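# Swap an empty rack bin for the matching numbered bin

## Task

Find the one empty bin among the three racks on the table and set it upright on its base so that it sits entirely on the returns board, which is the empty board at the +y end of the table. Then, from the other board, take the waiting bin whose label carries the same number as the strip above the emptied bay. Set it in that bay lying flat on the shelf behind the shelf lip, with its open front facing outward and its parts still inside. If any rack bin gets pushed out of place, return it to its own spot in that rack, flat behind its shelf lip, or the task counts as failed.

## Robot and tools

Robot: two Doosan arms, left_arm and right_arm, each fitted with a Robotiq 2F-140 gripper whose fingers can fold. Each arm rides a carriage on one shared floor track that runs along y at x = 0. left_rail carries left_arm and is always the carriage on the +y side; right_rail carries right_arm. Each arm base sits at x = 0, y = its carriage position_m, z = 0.03 m, facing +x.

Scene frame: fixed to the table. The table top is z = 0, +z is up, +x is the direction the arms face, +y is to their left, and the table starts at x = 0.31 m. Results give end_effector_position in metres, end_effector_quat_wxyz, and velocities in m/s and rad/s, all in this frame. end_effector_position is the point between the pads when they are closed. The gripper's fingers point along its own +z axis and open and close along its own y axis.

execute_actions(actions, cameras): runs a list of actions in order. Each action may contain "rows", "steps", "until", and left_rail or right_rail commands. "rows" holds 1 to 15 rows; each row covers one control step (1/30 s) and is a single list of 18 numbers, each in [-1, 1], covering both arms: left dx, dy, dz, rx, ry, rz, gripper position, force_limit, speed, followed by the same nine for the right arm. dx to rz are an offset, not a pose, measured from that arm's Hand target as it stood when the action began and expressed in that Hand target's own axes. Every row counts from that same starting point. 1.0 equals 0.6 m or 180 degrees, and rx, ry, rz form one rotation vector. Sending six zeros re-commands the current Hand target. Gripper position: +1 is fully open (140 mm), about -0.8 puts the pads together, and -1 closes until blocked. force_limit and speed (both start at +1) set grip force and closing speed; a faster close grips harder. "steps" runs from 1 to 450, default 15, and must be at least the number of rows; after the last row the arm keeps heading toward that row's target. "until" stops an action early using rail fields only, for example {"left_rail": {"position_status": ["!=", "moving"]}} or {"all": {"status": "ended"}}; numeric fields need a comparison ("=", "!=", "<", "<=", ">", ">="). An empty actions list just reports state and images. "cameras" selects images: omitted, null or ["all"] means all of them, [] means none.

Rails: {"left_rail": {"position_m": ...}} gives an absolute spot on the track. Range is -1.1 to 2 m for left_rail and -2 to 1.1 m for right_rail. speed_m_s is 0.01 to 1 and acceleration_factor is 0.1 to 1; {"stop": true} brakes. Carriages must stay about 0.9 m apart; send positions at least 0.98 m from the other carriage. After sending a drive, wait for it to finish with an until on position_status, and let it arrive before aiming the gripper at a scene point. A row's target travels with its carriage. Any out-of-range value makes the whole call get refused.

move(target, speed, blend, stop_force, zero, blocking, cameras): drives each gripper in a straight line. target is one 18-number row, or a list of up to 15 rows; in both cases every row is an offset from the same Hand targets, using the same layout and scale as rows. speed is the top path speed in m/s, 0.002 to 2, default 0.25. blend, in metres, rounds corners in a list. stop_force, 10 to 80 N, ends an arm's path when it meets that much resistance; use it only slowly, with the carriage still, and without rotating. Leave it out when backing off a contact. The whole move is capped at 10 s. blocking=false returns early; after that, call wait or stop before sending more. The result adds a move: line with words such as done, off_target, held or fault.

wait(seconds 0 to 10) lets time pass. stop brakes a running move. zoom_image(camera, region [x0, y0, x1, y1] in pixels, at most 504 by 504) enlarges part of the newest image from cam_high, cam_bench_left, cam_bench_right, cam_left_wrist or cam_right_wrist. Images come from cam_high, cam_low, cam_bench_left, cam_bench_right, cam_left_wrist and cam_right_wrist, all 896x504. read_manual returns licence texts. finished_scene(scene) ends the scene for good.

Reading results: Hand target is where the next offsets start from. Joint positions list, per arm, the rail (m) followed by waist, shoulder, elbow, forearm roll, wrist pitch and wrist roll (rad). object_status codes: 0 moving, 1 blocked while opening, 2 blocked while closing (this is what a successful grip looks like), 3 reached the commanded position or pads met. position_measured is in counts: 3 fully open, about 139 at 60 mm, 230 with pads touching. Flange force is an estimate of the outside force in the gripper's own axes. position_status values include moving, done, contact_stop, time_out, stopped, stopped_with_arm, stopped_for_other_arm and stopped_for_other_carriage; position_answer is taken or not_taken. "pose unreachable", MOTOR HOT, and fault lines all call for attention.

Cautions: each step, the controller limits the commanded pose to 70 mm and 16 degrees from the measured pose. Ramp offsets up gradually, because sudden starts shake a held load loose. A force of 144 N on any part of an arm, or contact torque beyond joint limits (elbow 139 N m, wrist joints 39.1 N m), stops that arm for 10 s. Keep the arms clear of each other, and never close a gripper on the other arm. Grip near the fingertips rather than deep toward the palm. Don't drive fingertips into surfaces, don't drop bins or let them fall off the table, don't knock the racks, and don't ram anything. Avoid long stretched-out holds, since they heat the motors.

Each tool is called after ">>>" by a JSON object that holds its "method" and its "body", one argument or row to a line.

## Session

>>> {"method": "execute_actions", "body": {
  "actions": []
}}

Scene clock: 0.00 s.
left_arm: end_effector_position=(+0.6500, +0.6509, +0.3520) position_measured=3 object_status=3 end_effector_quat_wxyz=(+0.000, +1.000, +0.000, +0.000) | right_arm: end_effector_position=(+0.6500, -0.7431, +0.3520) position_measured=3 object_status=3 end_effector_quat_wxyz=(+0.000, +1.000, +0.000, +0.000)
Joint positions: left_arm=[0.651 -0.053 0.164 1.605 0 1.373 1.518] | right_arm=[-0.743 -0.053 0.164 1.605 0 1.373 1.518]
Joint velocities: within noise
Joint torques (N m): no reading
Flange force (N): no reading
Hand target: left_arm +0.6500, +0.6509, +0.3520; +0.000, +1.000, +0.000, +0.000 | right_arm +0.6500, -0.7431, +0.3520; +0.000, +1.000, +0.000, +0.000
Tool commands: left_gripper/position=+1.0 left_gripper/force_limit=+1.0 left_gripper/speed=+1.0 right_gripper/position=+1.0 right_gripper/force_limit=+1.0 right_gripper/speed=+1.0
left_rail: position_m=0.651 position_status=done
right_rail: position_m=-0.743 position_status=done

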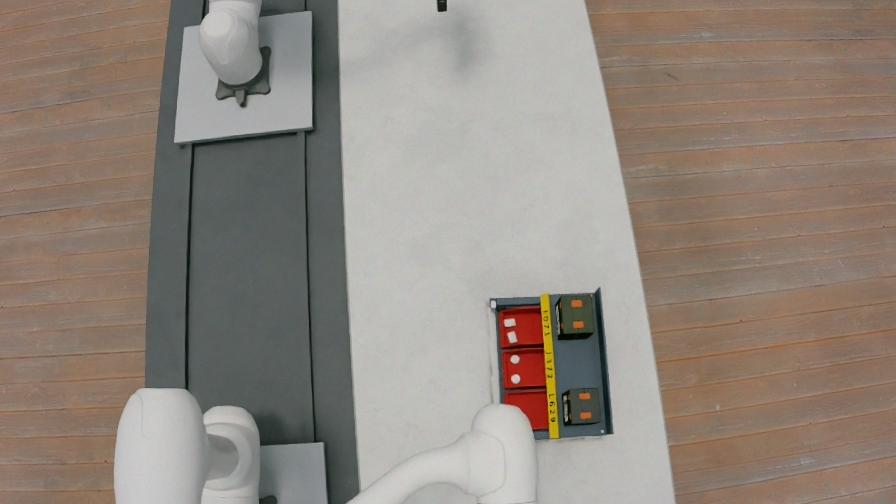

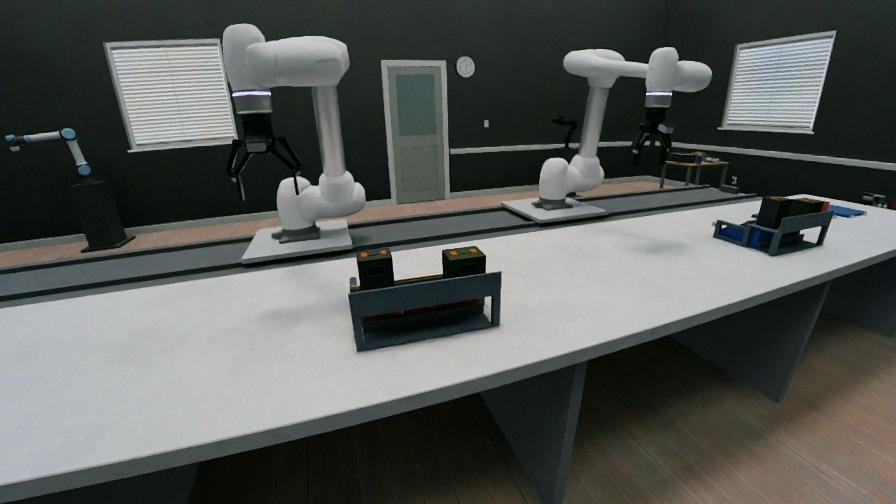

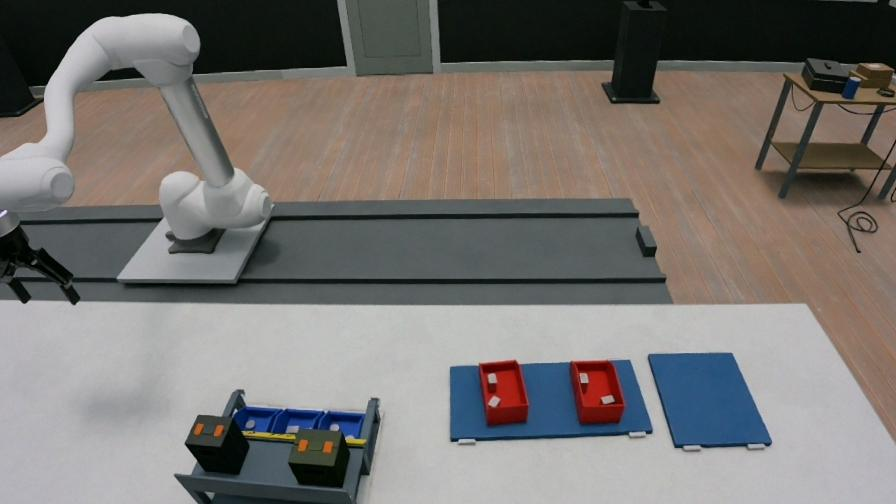

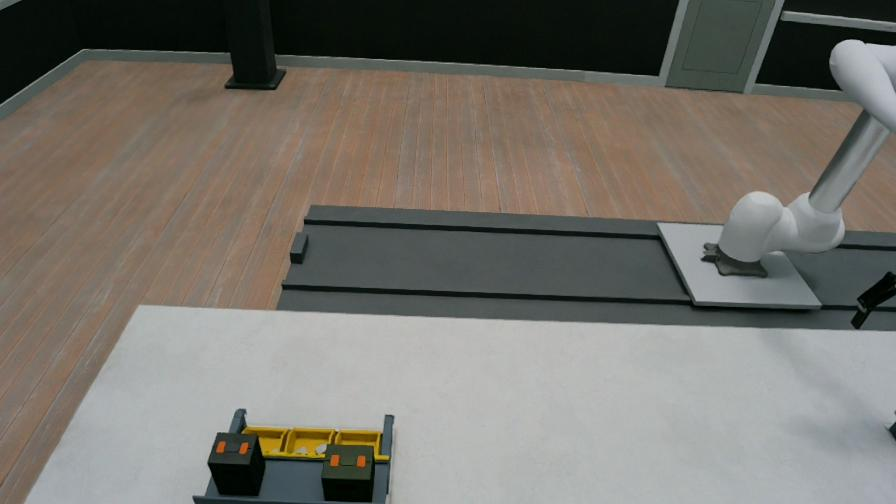

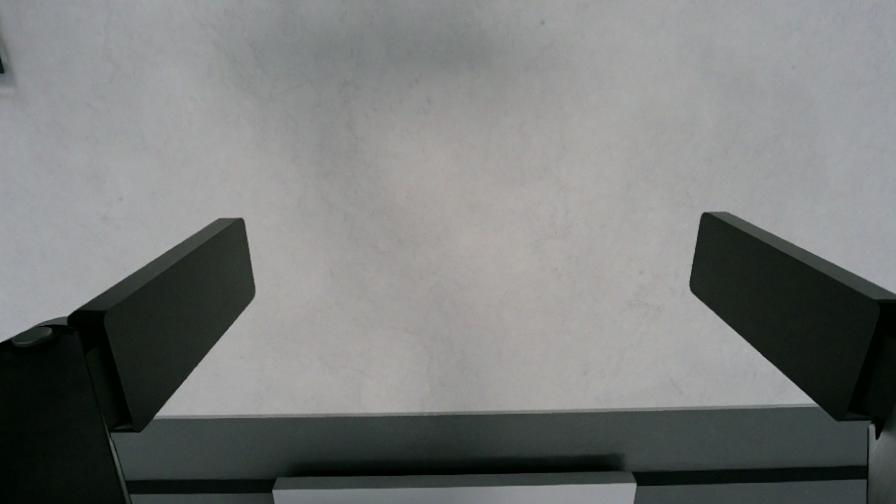

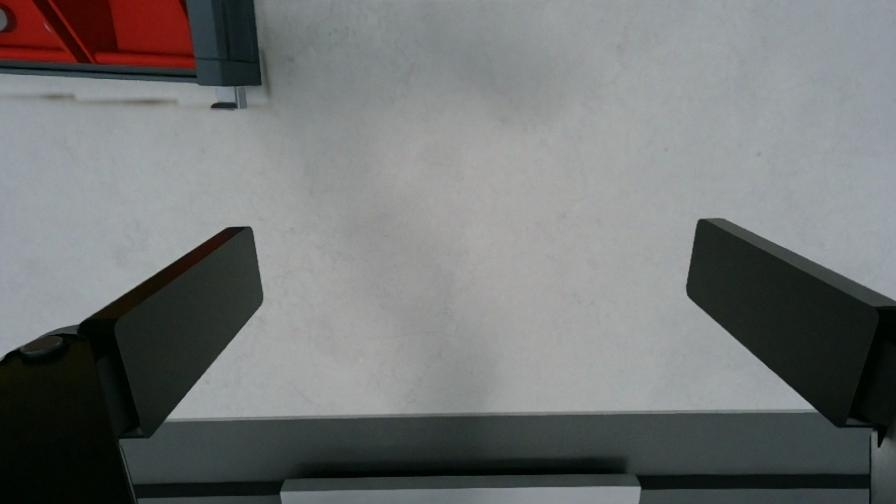

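>>> {"method": "zoom_image", "body": {
  "camera": "cam_high",
  "region": [480, 280, 630, 450]
}}

>>> {"method": "zoom_image", "body": {
  "camera": "cam_bench_left",
  "region": [170, 370, 400, 504]
}}

>>> {"method": "zoom_image", "body": {
  "camera": "cam_bench_left",
  "region": [440, 340, 780, 460]
}}

>>> {"method": "zoom_image", "body": {
  "camera": "cam_bench_right",
  "region": [180, 390, 420, 504]
}}

Scaled by 2.965 from the camera's 896x504 image, which has a finer 1280x720 frame.

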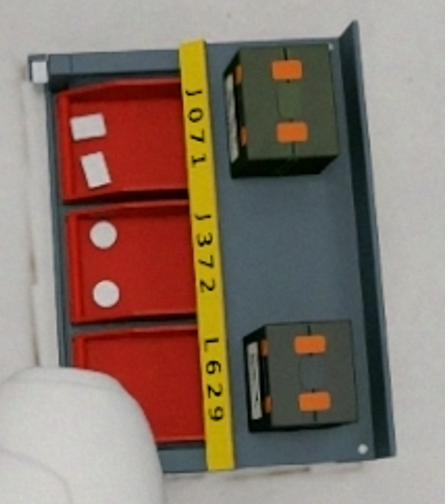

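Scaled by 2.191 from the camera's 896x504 image, which has a finer 1280x720 frame.

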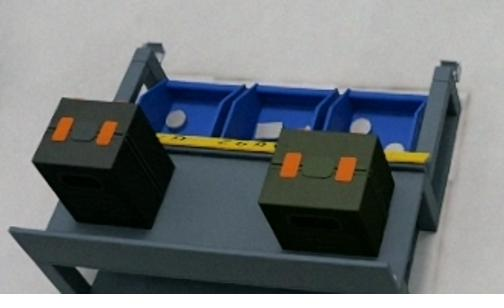

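Scaled by 1.482 from the camera's 896x504 image, which has a finer 1280x720 frame.

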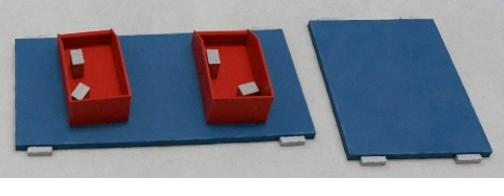

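Scaled by 2.100 from the camera's 896x504 image, which has a finer 1280x720 frame.

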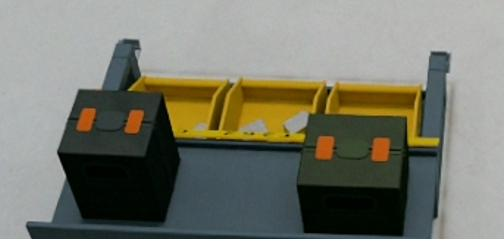

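>>> {"method": "move", "body": {
  "target": [
    [-0.15,0,0,0,0,-0.5,1,1,1,-0.08,0,0,0,0,-0.5,1,1,1],
    [-0.333,0,0.0867,-0.2588,0,-0.9659,1,1,1,-0.1667,0,0.0867,-0.2588,0,-0.9659,1,1,1]
  ],
  "blend": [0.05,0],
  "speed": 0.5,
  "cameras": ["cam_right_wrist"]
}}

Scene clock: 129.83 s.
left_arm: end_effector_position=(+0.4502, +0.6509, +0.3000) position_measured=3 object_status=3 end_effector_quat_wxyz=(+0.259, +0.000, +0.966, +0.000) | right_arm: end_effector_position=(+0.5500, -0.7431, +0.3000) position_measured=3 object_status=3 end_effector_quat_wxyz=(+0.259, +0.000, +0.966, +0.000)
Joint positions: left_arm=[0.651 -0.122 -0.421 2.283 0.088 0.762 -1.74] | right_arm=[-0.743 -0.09 -0.228 2.162 0.071 0.687 -1.703]
Joint torques (N m): left_arm=[2.1 -0.41 -43.15 3.59 -1.48 -0.15] | right_arm=[1.14 -16.12 -41.31 4.02 -1.38 0.29]
Flange force (N): left_arm=[0.8 -8.0 0.9] | right_arm=[2.5 -4.3 -2.2]
Hand target: left_arm +0.4502, +0.6509, +0.3000; +0.259, +0.000, +0.966, +0.000 | right_arm +0.5500, -0.7431, +0.3000; +0.259, +0.000, +0.966, +0.000
Off the commanded pose: left_arm 0.000 m, 0 deg | right_arm 0.000 m, 0 deg.
left_rail: position_m=0.651 position_status=done
right_rail: position_m=-0.743 position_status=done
move: done
camera_calibration:
cam_right_wrist: T_world_to_cam=[[0.00589013, 0.999842, 0.0167906, 0.746786], [0.651342, -0.0165765, 0.758604, -0.58962], [0.758762, 0.00646811, -0.651336, -0.0751208], [0, 0, 0, 1]] pos_world=[0.436644, -0.755956, 0.38582]
Images, in order (width x height): cam_right_wrist 896x504.

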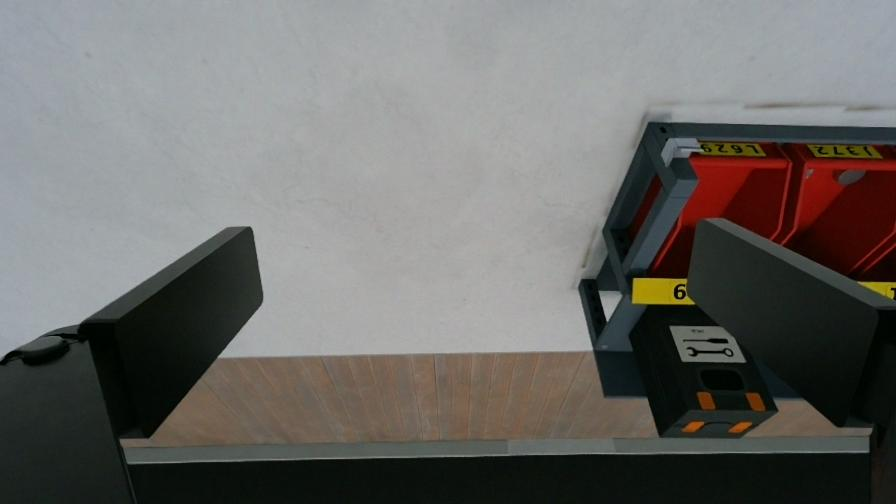

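>>> {"method": "execute_actions", "body": {
  "actions": [
    {"left_rail":{"position_m":1.9},"right_rail":{"position_m":-0.37},"steps":200,"until":{"all":{"status":"ended"}}}
  ],
  "cameras": ["cam_right_wrist","cam_left_wrist"]
}}

Scene clock: 137.87 s.
left_arm: end_effector_position=(+0.4502, +1.8999, +0.3000) position_measured=3 object_status=3 end_effector_quat_wxyz=(+0.259, +0.000, +0.966, +0.000) | right_arm: end_effector_position=(+0.5500, -0.3700, +0.3000) position_measured=3 object_status=3 end_effector_quat_wxyz=(+0.259, +0.000, +0.966, +0.000)
Joint positions: left_arm=[1.9 -0.122 -0.422 2.283 0.088 0.762 -1.74] | right_arm=[-0.37 -0.09 -0.228 2.162 0.071 0.687 -1.703]
Joint torques (N m): left_arm=[2.02 0.25 -43.21 3.59 -1.45 0.02] | right_arm=[1.09 -16.45 -41.49 4.1 -1.37 0.35]
Flange force (N): left_arm=[1.5 -8.8 0.6] | right_arm=[2.4 -4.5 -1.4]
Hand target: left_arm +0.4502, +1.8999, +0.3000; +0.259, +0.000, +0.966, +0.000 | right_arm +0.5500, -0.3700, +0.3000; +0.259, +0.000, +0.966, +0.000
Tool commands: left_gripper/position=+1.0 left_gripper/force_limit=+1.0 left_gripper/speed=+1.0 right_gripper/position=+1.0 right_gripper/force_limit=+1.0 right_gripper/speed=+1.0
Off the commanded pose: left_arm 0.000 m, 0 deg | right_arm 0.000 m, 0 deg.
left_rail: position_m=1.900 position_status=done
right_rail: position_m=-0.370 position_status=done
camera_calibration:
cam_left_wrist: T_world_to_cam=[[0.00635371, 0.999894, 0.0131181, -1.90156], [0.632002, -0.0141815, 0.774837, -0.485338], [0.77494, 0.00336762, -0.632025, -0.0236197], [0, 0, 0, 1]] pos_world=[0.337121, 1.89455, 0.386074]
cam_right_wrist: T_world_to_cam=[[0.00589013, 0.999842, 0.0167906, 0.373747], [0.651342, -0.0165765, 0.758604, -0.58336], [0.758762, 0.00646811, -0.651336, -0.0775992], [0, 0, 0, 1]] pos_world=[0.436644, -0.382856, 0.38572]
Images, in order (width x height): cam_left_wrist 896x504, cam_right_wrist 896x504.

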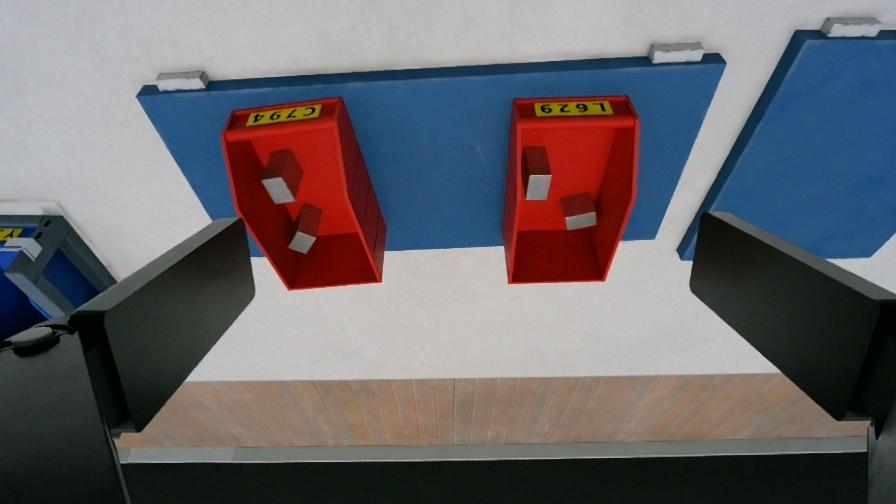

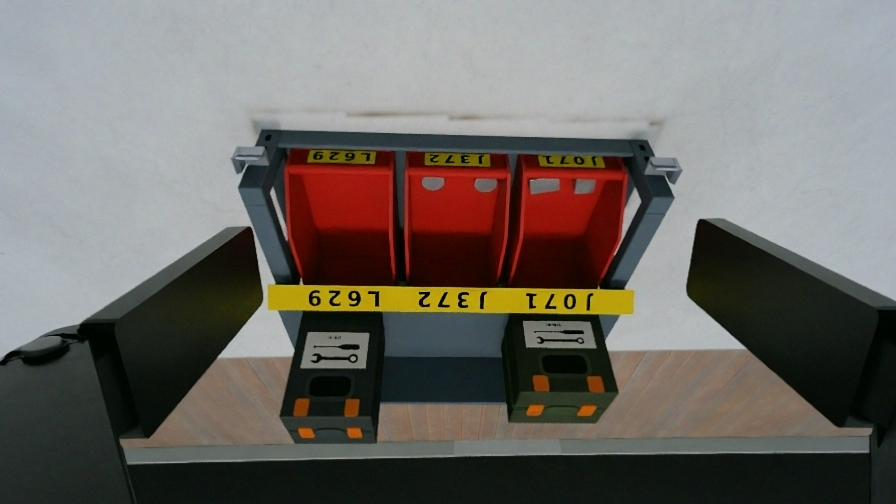

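>>> {"method": "zoom_image", "body": {
  "camera": "cam_right_wrist",
  "region": [230, 110, 690, 370]
}}

>>> {"method": "zoom_image", "body": {
  "camera": "cam_left_wrist",
  "region": [130, 50, 630, 300]
}}

Scaled by 1.096 from the camera's 896x504 image, which has a finer 1280x720 frame.

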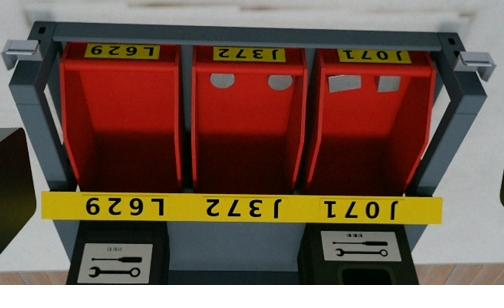

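Scaled by 1.008 from the camera's 896x504 image, which has a finer 1280x720 frame.

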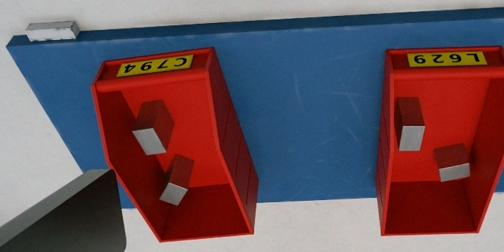

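>>> {"method": "execute_actions", "body": {
  "actions": [
    {"left_rail":{"position_m":2.0},"right_rail":{"position_m":0.3},"steps":200,"until":{"all":{"status":"ended"}}}
  ],
  "cameras": []
}}

>>> {"method": "move", "body": {
  "target": [-0.1858,0.4383,0.345,0.3226,-0.0870,0.3845,1,1,1,-0.3555,-0.4783,0.3842,0.3226,-0.0870,0.3845,1,1,1],
  "speed": 0.4,
  "cameras": ["cam_right_wrist","cam_left_wrist"]
}}

Scene clock: 227.47 s.
left_arm: end_effector_position=(+0.4502, +1.9998, +0.3000) position_measured=3 object_status=3 end_effector_quat_wxyz=(+0.259, +0.000, +0.966, +0.000) | right_arm: end_effector_position=(+0.5500, +0.3000, +0.3000) position_measured=3 object_status=3 end_effector_quat_wxyz=(+0.259, +0.000, +0.966, +0.000)
Joint positions: left_arm=[2 -0.122 -0.422 2.283 0.088 0.762 -1.74] | right_arm=[0.3 -0.09 -0.228 2.162 0.071 0.687 -1.703]
Joint torques (N m): left_arm=[1.68 0.07 -43.15 3.6 -1.46 -0.01] | right_arm=[1.34 -16.03 -41.39 4.02 -1.47 0.34]
Flange force (N): left_arm=[0.8 -7.9 1.0] | right_arm=[3.1 -5.0 -2.2]
Hand target: left_arm +0.4502, +1.9998, +0.3000; +0.259, +0.000, +0.966, +0.000 | right_arm +0.5500, +0.2999, +0.3000; +0.259, +0.000, +0.966, +0.000
Tool commands: left_gripper/position=+1.0 left_gripper/force_limit=+1.0 left_gripper/speed=+1.0 right_gripper/position=+1.0 right_gripper/force_limit=+1.0 right_gripper/speed=+1.0
Off the commanded pose: left_arm 0.000 m, 0 deg | right_arm 0.000 m, 0 deg.
left_rail: position_m=2.000 position_status=done
right_rail: position_m=0.300 position_status=done
No camera images: "cameras" was empty.

Scene clock: 230.03 s.
left_arm: end_effector_position=(+0.6503, +2.2627, +0.1765) position_measured=3 object_status=3 end_effector_quat_wxyz=(+0.299, +0.641, +0.641, -0.299) | right_arm: end_effector_position=(+0.8499, +0.0130, +0.2070) position_measured=3 object_status=3 end_effector_quat_wxyz=(+0.299, +0.641, +0.641, -0.299)
Joint positions: left_arm=[2 0.631 0.615 1.519 -0.667 1.609 0.818] | right_arm=[0.3 -0.079 0.617 1.452 -0.959 1.202 0.352]
Joint torques (N m): left_arm=[1.58 -91.93 -33.78 0.84 1.13 0.02] | right_arm=[1.13 -95.15 -36.75 0.48 0.48 0.26]
Flange force (N): left_arm=[-4.6 -2.5 0.9] | right_arm=[-1.0 -4.2 0.7]
Hand target: left_arm +0.6503, +2.2627, +0.1765; +0.299, +0.641, +0.641, -0.299 | right_arm +0.8500, +0.0130, +0.2070; +0.299, +0.641, +0.641, -0.299
Off the commanded pose: left_arm 0.000 m, 0 deg | right_arm 0.000 m, 0 deg.
left_rail: position_m=2.000 position_status=done
right_rail: position_m=0.300 position_status=done
move: done; limits=paced
camera_calibration:
cam_left_wrist: T_world_to_cam=[[0.999901, -0.000910563, 0.0140725, -0.645684], [-0.0135872, -0.329342, 0.944113, 0.592093], [0.00377498, -0.94421, -0.329322, 2.33419], [0, 0, 0, 1]] pos_world=[0.644853, 2.39838, 0.218782]
cam_right_wrist: T_world_to_cam=[[0.999849, 0.000782733, 0.0173687, -0.841357], [-0.0159737, -0.353082, 0.935456, -0.166906], [0.0068648, -0.935592, -0.353016, 0.221458], [0, 0, 0, 1]] pos_world=[0.837044, 0.148922, 0.248925]
Images, in order (width x height): cam_left_wrist 896x504, cam_right_wrist 896x504.

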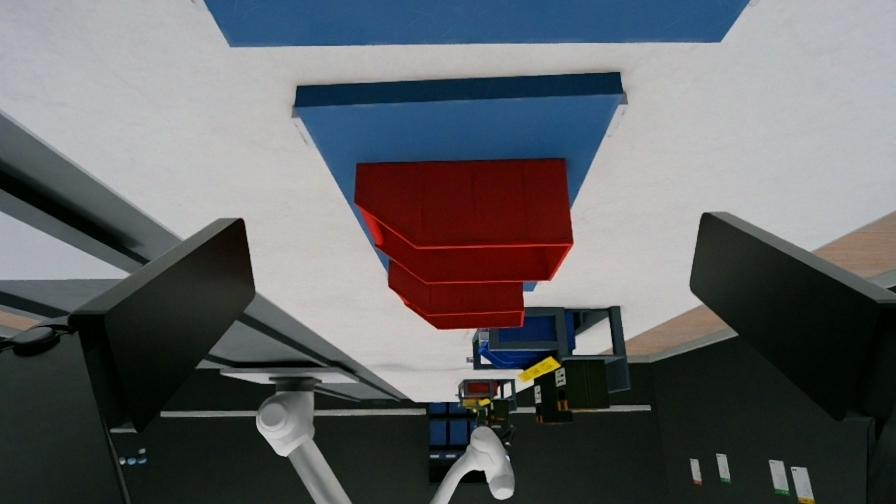

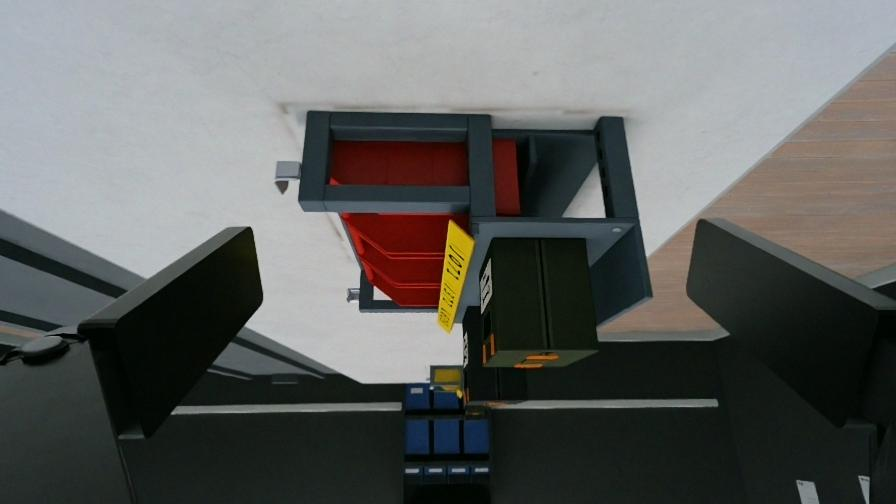

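>>> {"method": "zoom_image", "body": {
  "camera": "cam_right_wrist",
  "region": [260, 90, 660, 390]
}}

>>> {"method": "zoom_image", "body": {
  "camera": "cam_left_wrist",
  "region": [280, 60, 660, 340]
}}

Scaled by 1.260 from the camera's 896x504 image, which has a finer 1280x720 frame.

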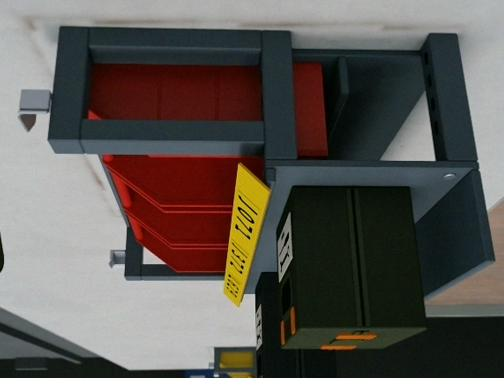

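Scaled by 1.326 from the camera's 896x504 image, which has a finer 1280x720 frame.

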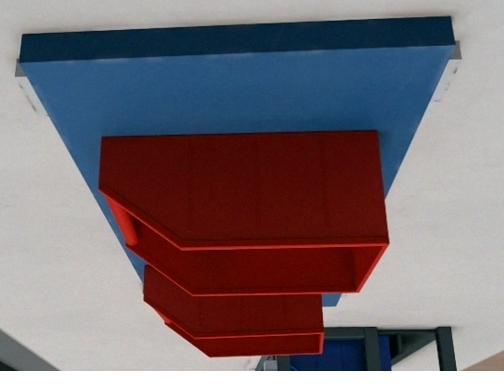

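>>> {"method": "move", "body": {
  "target": [0,0,0,0,0,0,1,1,1,0.1028,-0.5217,0.0863,-0.383,0,-0.3215,1,1,1],
  "speed": 0.5,
  "cameras": []
}}

>>> {"method": "execute_actions", "body": {
  "actions": [
    {"right_rail":{"position_m":-0.09},"steps":200,"until":{"all":{"status":"ended"}}}
  ],
  "cameras": ["cam_right_wrist","cam_bench_left"]
}}

>>> {"method": "zoom_image", "body": {
  "camera": "cam_right_wrist",
  "region": [230, 60, 690, 320]
}}

Scene clock: 393.47 s.
left_arm: end_effector_position=(+0.6503, +2.2627, +0.1765) position_measured=3 object_status=3 end_effector_quat_wxyz=(+0.299, +0.641, +0.641, -0.299) | right_arm: end_effector_position=(+0.5369, +0.0129, +0.1266) position_measured=3 object_status=3 end_effector_quat_wxyz=(+0.422, +0.000, +0.906, +0.000)
Joint positions: left_arm=[2 0.631 0.615 1.519 -0.667 1.609 0.818] | right_arm=[0.3 -0.88 0.128 2.399 -1.524 -0.633 -0.72]
Joint torques (N m): left_arm=[1.77 -92.09 -33.94 0.8 1.32 0] | right_arm=[1.04 -33.62 -22.23 1.16 -1.46 0.25]
Flange force (N): left_arm=[-4.6 -2.8 1.4] | right_arm=[0.3 0.4 -5.2]
Hand target: left_arm +0.6503, +2.2627, +0.1765; +0.299, +0.641, +0.641, -0.299 | right_arm +0.5369, +0.0129, +0.1266; +0.422, +0.000, +0.906, +0.000
Off the commanded pose: left_arm 0.000 m, 0 deg | right_arm 0.000 m, 0 deg.
left_rail: position_m=2.000 position_status=done
right_rail: position_m=0.300 position_status=done
move: done; limits=paced
No camera images: "cameras" was empty.

Scene clock: 394.83 s.
left_arm: end_effector_position=(+0.6503, +2.2627, +0.1765) position_measured=3 object_status=3 end_effector_quat_wxyz=(+0.299, +0.641, +0.641, -0.299) | right_arm: end_effector_position=(+0.5368, -0.3770, +0.1266) position_measured=3 object_status=3 end_effector_quat_wxyz=(+0.422, +0.000, +0.906, +0.000)
Joint positions: left_arm=[2 0.631 0.615 1.519 -0.667 1.609 0.818] | right_arm=[-0.09 -0.88 0.128 2.4 -1.524 -0.633 -0.72]
Joint torques (N m): left_arm=[1.76 -92.52 -33.88 0.86 1.29 0.04] | right_arm=[0.88 -33.95 -22.08 1.03 -1.44 0.34]
Flange force (N): left_arm=[-3.7 -2.3 1.1] | right_arm=[0.7 0.2 -3.5]
Hand target: left_arm +0.6503, +2.2627, +0.1765; +0.299, +0.641, +0.641, -0.299 | right_arm +0.5369, -0.3770, +0.1266; +0.422, +0.000, +0.906, +0.000
Tool commands: left_gripper/position=+1.0 left_gripper/force_limit=+1.0 left_gripper/speed=+1.0 right_gripper/position=+1.0 right_gripper/force_limit=+1.0 right_gripper/speed=+1.0
Off the commanded pose: left_arm 0.000 m, 0 deg | right_arm 0.000 m, 0 deg.
left_rail: position_m=2.000 position_status=done
right_rail: position_m=-0.090 position_status=done
camera_calibration:
cam_right_wrist: T_world_to_cam=[[-0.000852623, 0.999837, 0.0180364, 0.387195], [0.353203, -0.0165728, 0.9354, -0.305631], [0.935546, 0.00716805, -0.353131, -0.312864], [0, 0, 0, 1]] pos_world=[0.400978, -0.389954, 0.168422]
Images, in order (width x height): cam_bench_left 896x504, cam_right_wrist 896x504.

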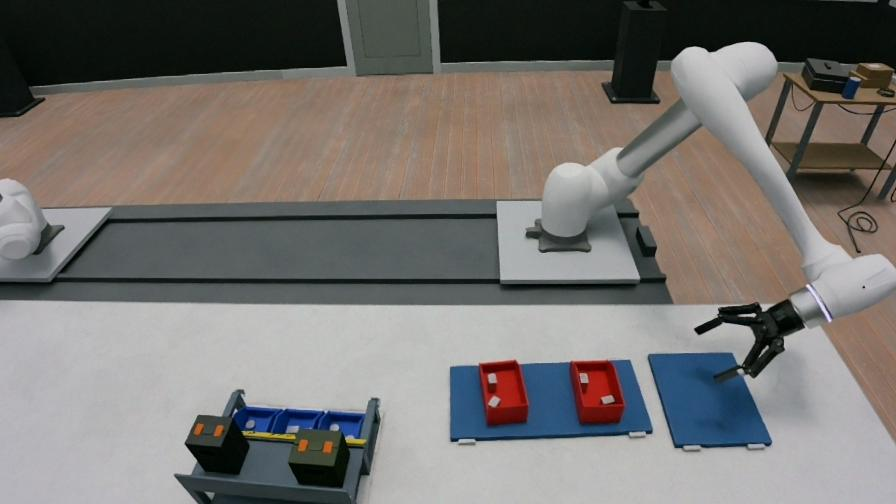

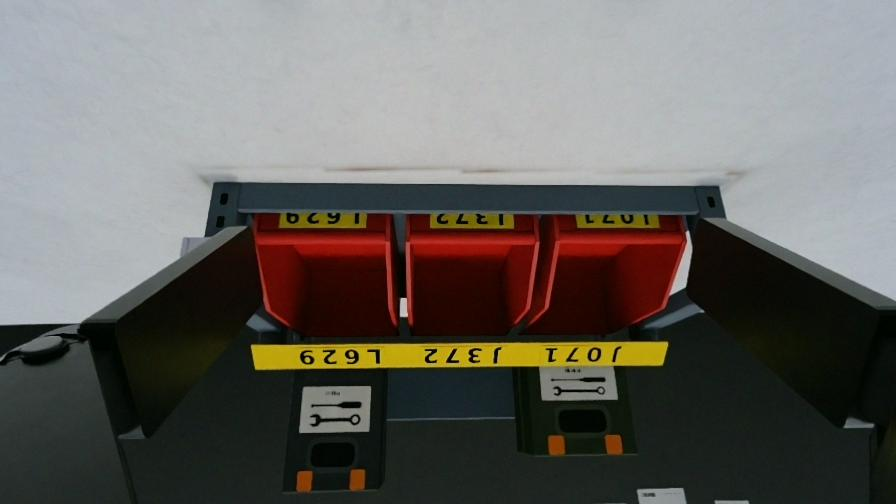

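Scaled by 1.096 from the camera's 896x504 image, which has a finer 1280x720 frame.

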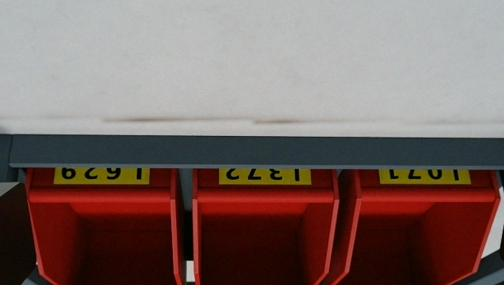

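>>> {"method": "zoom_image", "body": {
  "camera": "cam_right_wrist",
  "region": [230, 170, 430, 350]
}}

>>> {"method": "zoom_image", "body": {
  "camera": "cam_right_wrist",
  "region": [380, 170, 560, 350]
}}

Scaled by 2.520 from the camera's 896x504 image, which has a finer 1280x720 frame.

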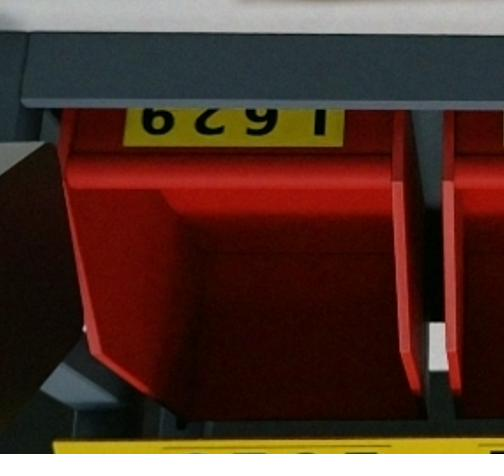

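Scaled by 2.800 from the camera's 896x504 image, which has a finer 1280x720 frame.

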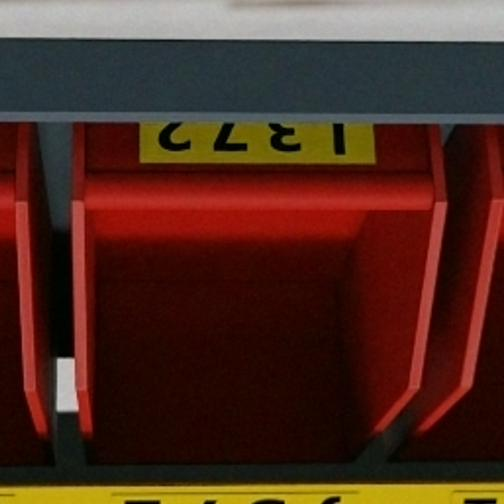

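>>> {"method": "execute_actions", "body": {
  "actions": [
    {"right_rail":{"position_m":0.3},"steps":200,"until":{"all":{"status":"ended"}}}
  ],
  "cameras": []
}}

>>> {"method": "move", "body": {
  "target": [
    [0.099,-0.25,0.0027,-0.383,0,-0.3215,1,1,1,-0.3485,0.0617,0.4322,0.4349,-0.0872,0.2511,1,1,1],
    [0.099,-0.25,0.0027,-0.383,0,-0.3215,1,1,1,-0.2973,-0.155,0.4752,0.4349,-0.0872,0.2511,1,1,1]
  ],
  "speed": 0.4,
  "cameras": []
}}

>>> {"method": "execute_actions", "body": {
  "actions": [
    {"left_rail":{"position_m":1.7},"steps":200,"until":{"all":{"status":"ended"}}}
  ],
  "cameras": ["cam_right_wrist","cam_left_wrist"]
}}

>>> {"method": "zoom_image", "body": {
  "camera": "cam_right_wrist",
  "region": [200, 60, 704, 400]
}}

>>> {"method": "zoom_image", "body": {
  "camera": "cam_left_wrist",
  "region": [230, 60, 690, 340]
}}

Scene clock: 616.67 s.
left_arm: end_effector_position=(+0.6503, +2.2627, +0.1765) position_measured=3 object_status=3 end_effector_quat_wxyz=(+0.299, +0.641, +0.641, -0.299) | right_arm: end_effector_position=(+0.5370, +0.0128, +0.1266) position_measured=3 object_status=3 end_effector_quat_wxyz=(+0.422, +0.000, +0.906, +0.000)
Joint positions: left_arm=[2 0.631 0.615 1.519 -0.667 1.609 0.818] | right_arm=[0.3 -0.88 0.128 2.399 -1.524 -0.633 -0.72]
Joint torques (N m): left_arm=[2.18 -92.07 -33.87 0.87 1.23 0.06] | right_arm=[0.71 -34.08 -22.17 1 -1.46 0.34]
Flange force (N): left_arm=[-4.6 -2.3 1.4] | right_arm=[0.7 0.6 -2.9]
Hand target: left_arm +0.6503, +2.2627, +0.1765; +0.299, +0.641, +0.641, -0.299 | right_arm +0.5369, +0.0128, +0.1266; +0.422, +0.000, +0.906, +0.000
Tool commands: left_gripper/position=+1.0 left_gripper/force_limit=+1.0 left_gripper/speed=+1.0 right_gripper/position=+1.0 right_gripper/force_limit=+1.0 right_gripper/speed=+1.0
Off the commanded pose: left_arm 0.000 m, 0 deg | right_arm 0.000 m, 0 deg.
left_rail: position_m=2.000 position_status=done
right_rail: position_m=0.300 position_status=done
No camera images: "cameras" was empty.

Scene clock: 620.30 s.
left_arm: end_effector_position=(+0.5003, +2.2996, +0.1300) position_measured=3 object_status=3 end_effector_quat_wxyz=(+0.422, +0.000, +0.906, +0.000) | right_arm: end_effector_position=(+0.8700, -0.0798, +0.0798) position_measured=3 object_status=3 end_effector_quat_wxyz=(+0.405, +0.579, +0.579, -0.406)
Joint positions: left_arm=[2 0.795 0.1 2.423 -1.688 0.582 0.72] | right_arm=[0.3 -0.117 0.866 1.479 1.749 -1.247 -2.418]
Joint torques (N m): left_arm=[1.74 -32.99 -22.89 -1.72 1.21 0.02] | right_arm=[1.43 -110.4 -33.36 -2.16 -1.73 0.27]
Flange force (N): left_arm=[-3.3 -2.4 -0.8] | right_arm=[-3.7 -2.8 0.4]
Hand target: left_arm +0.5003, +2.2996, +0.1300; +0.422, +0.000, +0.906, +0.000 | right_arm +0.8700, -0.0799, +0.0797; +0.405, +0.579, +0.579, -0.406
Off the commanded pose: left_arm 0.000 m, 0 deg | right_arm 0.000 m, 0 deg.
left_rail: position_m=2.000 position_status=done
right_rail: position_m=0.300 position_status=done
move: done; limits=paced
No camera images: "cameras" was empty.

Scene clock: 621.53 s.
left_arm: end_effector_position=(+0.5002, +1.9999, +0.1300) position_measured=3 object_status=3 end_effector_quat_wxyz=(+0.422, +0.000, +0.906, +0.000) | right_arm: end_effector_position=(+0.8700, -0.0799, +0.0797) position_measured=3 object_status=3 end_effector_quat_wxyz=(+0.405, +0.579, +0.579, -0.406)
Joint positions: left_arm=[1.7 0.795 0.1 2.423 -1.688 0.582 0.72] | right_arm=[0.3 -0.117 0.866 1.479 1.749 -1.247 -2.418]
Joint torques (N m): left_arm=[1.96 -33.15 -22.97 -1.68 1.11 -0.01] | right_arm=[1.12 -110.92 -33.77 -2.14 -1.78 0.37]
Flange force (N): left_arm=[-3.2 -2.9 0.3] | right_arm=[-3.0 -3.0 0.7]
Hand target: left_arm +0.5003, +1.9999, +0.1300; +0.422, +0.000, +0.906, +0.000 | right_arm +0.8700, -0.0799, +0.0797; +0.405, +0.579, +0.579, -0.406
Tool commands: left_gripper/position=+1.0 left_gripper/force_limit=+1.0 left_gripper/speed=+1.0 right_gripper/position=+1.0 right_gripper/force_limit=+1.0 right_gripper/speed=+1.0
Off the commanded pose: left_arm 0.000 m, 0 deg | right_arm 0.000 m, 0 deg.
left_rail: position_m=1.700 position_status=done
right_rail: position_m=0.300 position_status=done
camera_calibration:
cam_left_wrist: T_world_to_cam=[[0.000834243, 0.999891, 0.0147381, -1.99708], [0.329435, -0.0141902, 0.944072, -0.254466], [0.944178, 0.00406767, -0.329411, -0.29563], [0, 0, 0, 1]] pos_world=[0.364624, 1.99446, 0.172284]
cam_right_wrist: T_world_to_cam=[[0.999849, 0.00657994, 0.0160526, -0.858588], [-0.0159756, -0.0115954, 0.999805, -0.058137], [0.00676479, -0.999911, -0.0114885, 0.0570855], [0, 0, 0, 1]] pos_world=[0.857144, 0.0620558, 0.0725641]
Images, in order (width x height): cam_left_wrist 896x504, cam_right_wrist 896x504.

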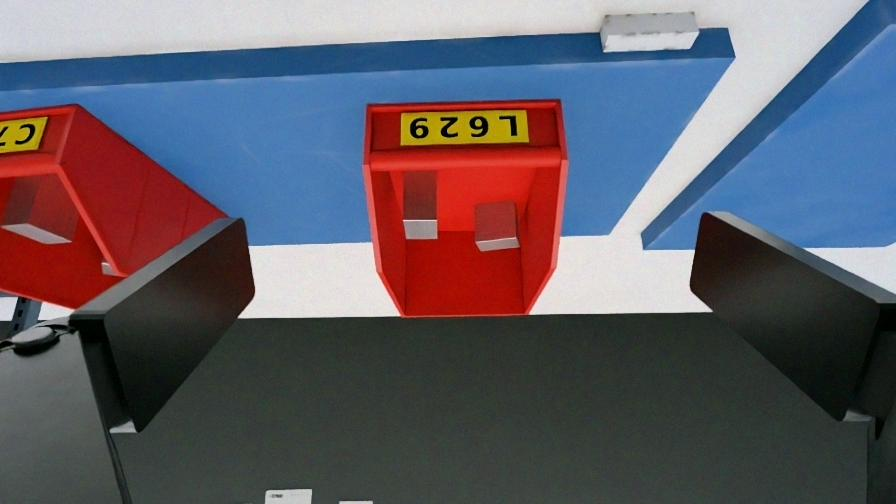

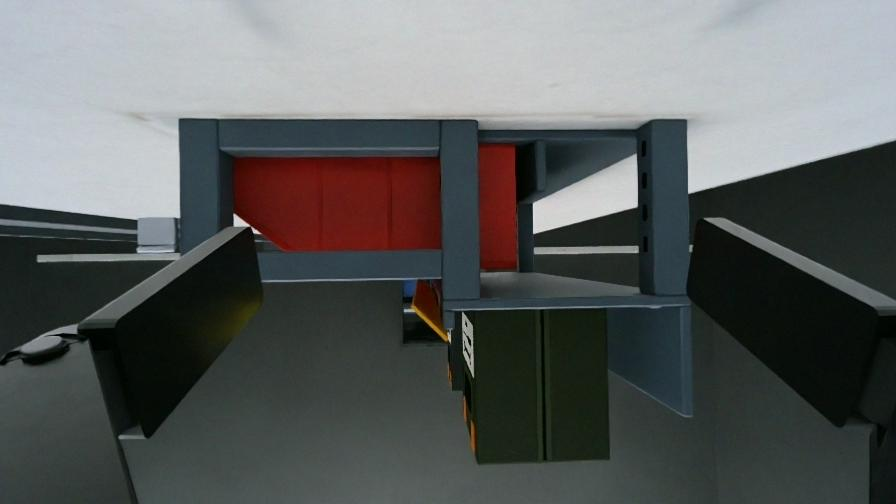

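Scaled by 1.000.

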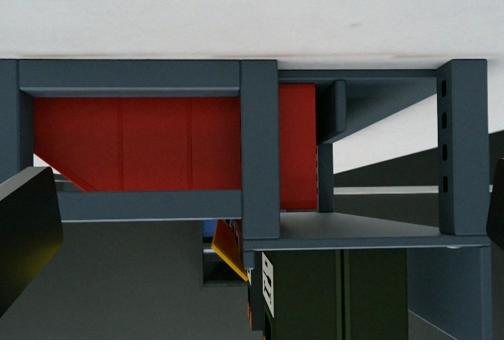

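Scaled by 1.096 from the camera's 896x504 image, which has a finer 1280x720 frame.

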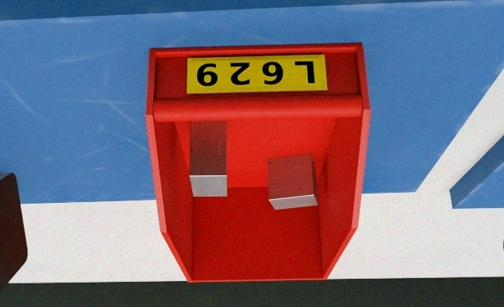

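>>> {"method": "zoom_image", "body": {
  "camera": "cam_right_wrist",
  "region": [380, 230, 560, 350]
}}

>>> {"method": "zoom_image", "body": {
  "camera": "cam_right_wrist",
  "region": [420, 100, 600, 220]
}}

>>> {"method": "zoom_image", "body": {
  "camera": "cam_left_wrist",
  "region": [350, 80, 590, 330]
}}

Scaled by 2.800 from the camera's 896x504 image, which has a finer 1280x720 frame.

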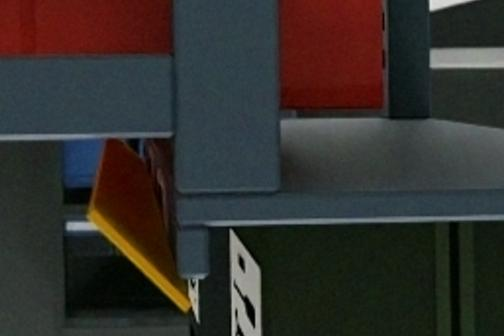

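Scaled by 2.800 from the camera's 896x504 image, which has a finer 1280x720 frame.

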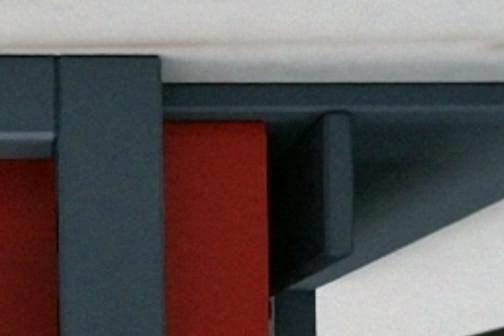

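Scaled by 2.016 from the camera's 896x504 image, which has a finer 1280x720 frame.

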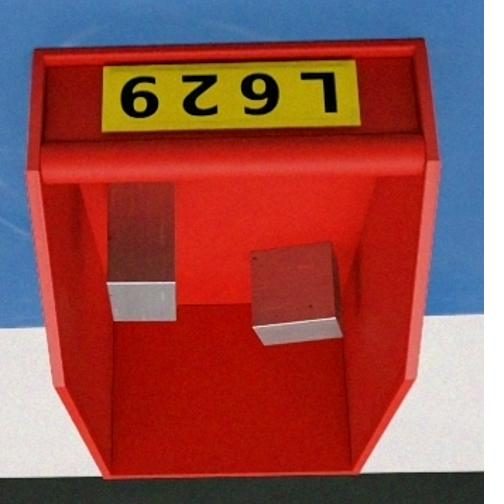

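>>> {"method": "move", "body": {
  "target": [
    [-0.1,0,-0.08,0,0.06,0,1,1,1,0.057,0,-0.1567,0,0,0,1,1,1],
    [-0.2553,0,-0.2143,0,0.1667,0,1,1,1,-0.2705,-0.5333,-0.329,-0.3895,0.1739,-0.3268,1,1,1]
  ],
  "speed": 0.4,
  "blend": [0.03,0],
  "cameras": []
}}

>>> {"method": "execute_actions", "body": {
  "actions": [
    {"right_rail":{"position_m":-1.85},"steps":300,"until":{"all":{"status":"ended"}}},
    {"left_rail":{"position_m":-0.72},"steps":300,"until":{"all":{"status":"ended"}}}
  ],
  "cameras": ["cam_right_wrist","cam_left_wrist","cam_high"]
}}

Scene clock: 808.23 s.
left_arm: end_effector_position=(+0.5003, +1.9998, +0.3300) position_measured=3 object_status=3 end_effector_quat_wxyz=(+0.173, +0.000, +0.985, +0.000) | right_arm: end_effector_position=(+0.5501, +0.0499, +0.3000) position_measured=3 object_status=3 end_effector_quat_wxyz=(+0.259, +0.000, +0.966, +0.000)
Joint positions: left_arm=[1.7 0.589 -0.078 1.935 -0.226 1.002 -0.888] | right_arm=[0.3 -0.653 -0.098 2.056 3.578 -0.803 -5.611]
Joint torques (N m): left_arm=[1.93 -33.12 -42.17 2.85 -0.86 0.04] | right_arm=[0.97 -28.01 -39.73 -2.68 0.81 0.14]
Flange force (N): left_arm=[-0.8 -4.5 0.1] | right_arm=[3.2 -0.3 -2.3]
Hand target: left_arm +0.5003, +1.9998, +0.3300; +0.173, +0.000, +0.985, +0.000 | right_arm +0.5501, +0.0499, +0.3000; +0.259, +0.000, +0.966, +0.000
Off the commanded pose: left_arm 0.000 m, 0 deg | right_arm 0.000 m, 0 deg.
left_rail: position_m=1.700 position_status=done
right_rail: position_m=0.300 position_status=done
move: done; limits=paced
No camera images: "cameras" was empty.

Scene clock: 814.77 s.
left_arm: end_effector_position=(+0.5003, -0.4201, +0.3300) position_measured=3 object_status=3 end_effector_quat_wxyz=(+0.173, +0.000, +0.985, +0.000) | right_arm: end_effector_position=(+0.5501, -2.1001, +0.3000) position_measured=3 object_status=3 end_effector_quat_wxyz=(+0.259, +0.000, +0.966, +0.000)
Joint positions: left_arm=[-0.72 0.589 -0.078 1.935 -0.226 1.002 -0.888] | right_arm=[-1.85 -0.653 -0.098 2.056 3.578 -0.803 -5.611]
Joint torques (N m): left_arm=[2.09 -32.75 -42.42 2.87 -0.87 0.01] | right_arm=[1.31 -28.09 -39.85 -2.67 0.77 0.4]
Flange force (N): left_arm=[-0.5 -5.5 0.4] | right_arm=[3.7 -1.1 -2.4]
Flange force at the end of the 1st action (N): left_arm=[0.1 -5.0 0.4] | right_arm=[5.1 2.3 -4.1]
Hand target: left_arm +0.5003, -0.4201, +0.3300; +0.173, +0.000, +0.985, +0.000 | right_arm +0.5501, -2.1001, +0.3000; +0.259, +0.000, +0.966, +0.000
Tool commands: left_gripper/position=+1.0 left_gripper/force_limit=+1.0 left_gripper/speed=+1.0 right_gripper/position=+1.0 right_gripper/force_limit=+1.0 right_gripper/speed=+1.0
Off the commanded pose: left_arm 0.000 m, 0 deg | right_arm 0.000 m, 0 deg.
left_rail: position_m=-0.720 position_status=done
right_rail: position_m=-1.850 position_status=done
camera_calibration:
cam_left_wrist: T_world_to_cam=[[0.00785037, 0.999897, 0.012012, 0.417112], [0.757369, -0.013789, 0.652842, -0.595474], [0.65294, 0.00397243, -0.757399, 0.0669332], [0, 0, 0, 1]] pos_world=[0.404015, -0.425546, 0.434435]
cam_right_wrist: T_world_to_cam=[[0.00537625, 0.999839, 0.0170995, 2.10367], [0.651729, -0.0164726, 0.758273, -0.612066], [0.758433, 0.00706757, -0.651713, -0.0649415], [0, 0, 0, 1]] pos_world=[0.436845, -2.11295, 0.385818]
Images, in order (width x height): cam_high 896x504, cam_left_wrist 896x504, cam_right_wrist 896x504.

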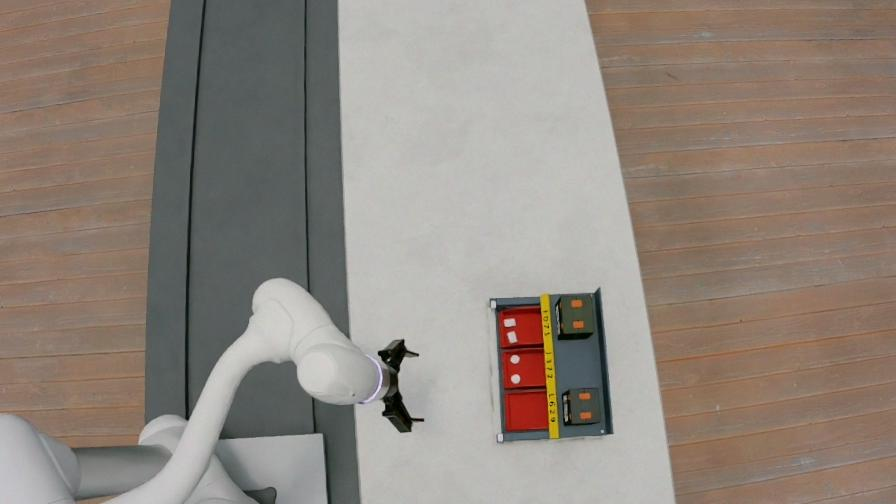

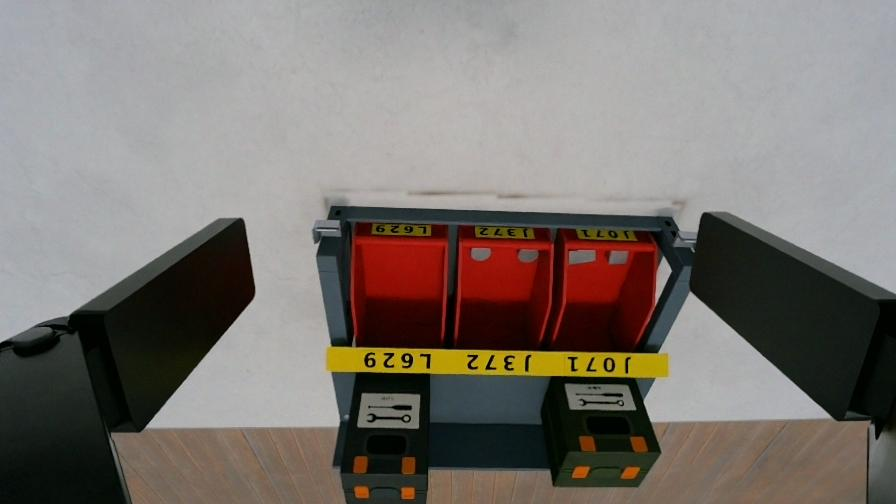

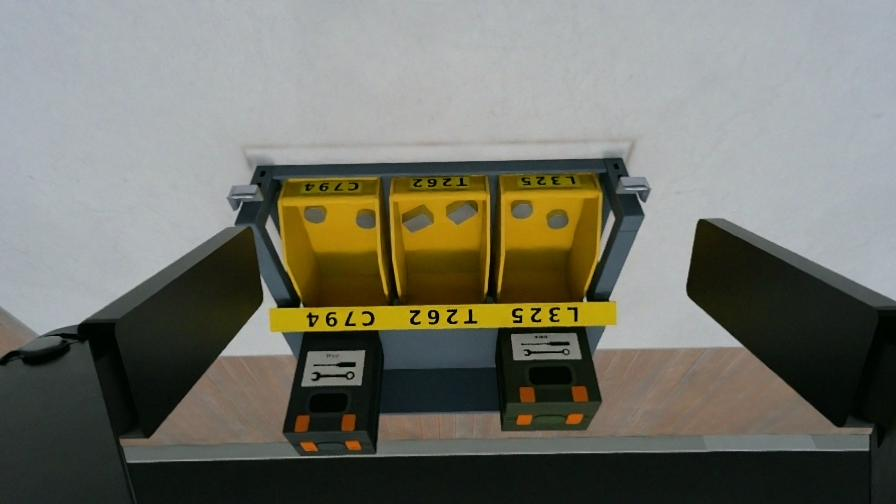

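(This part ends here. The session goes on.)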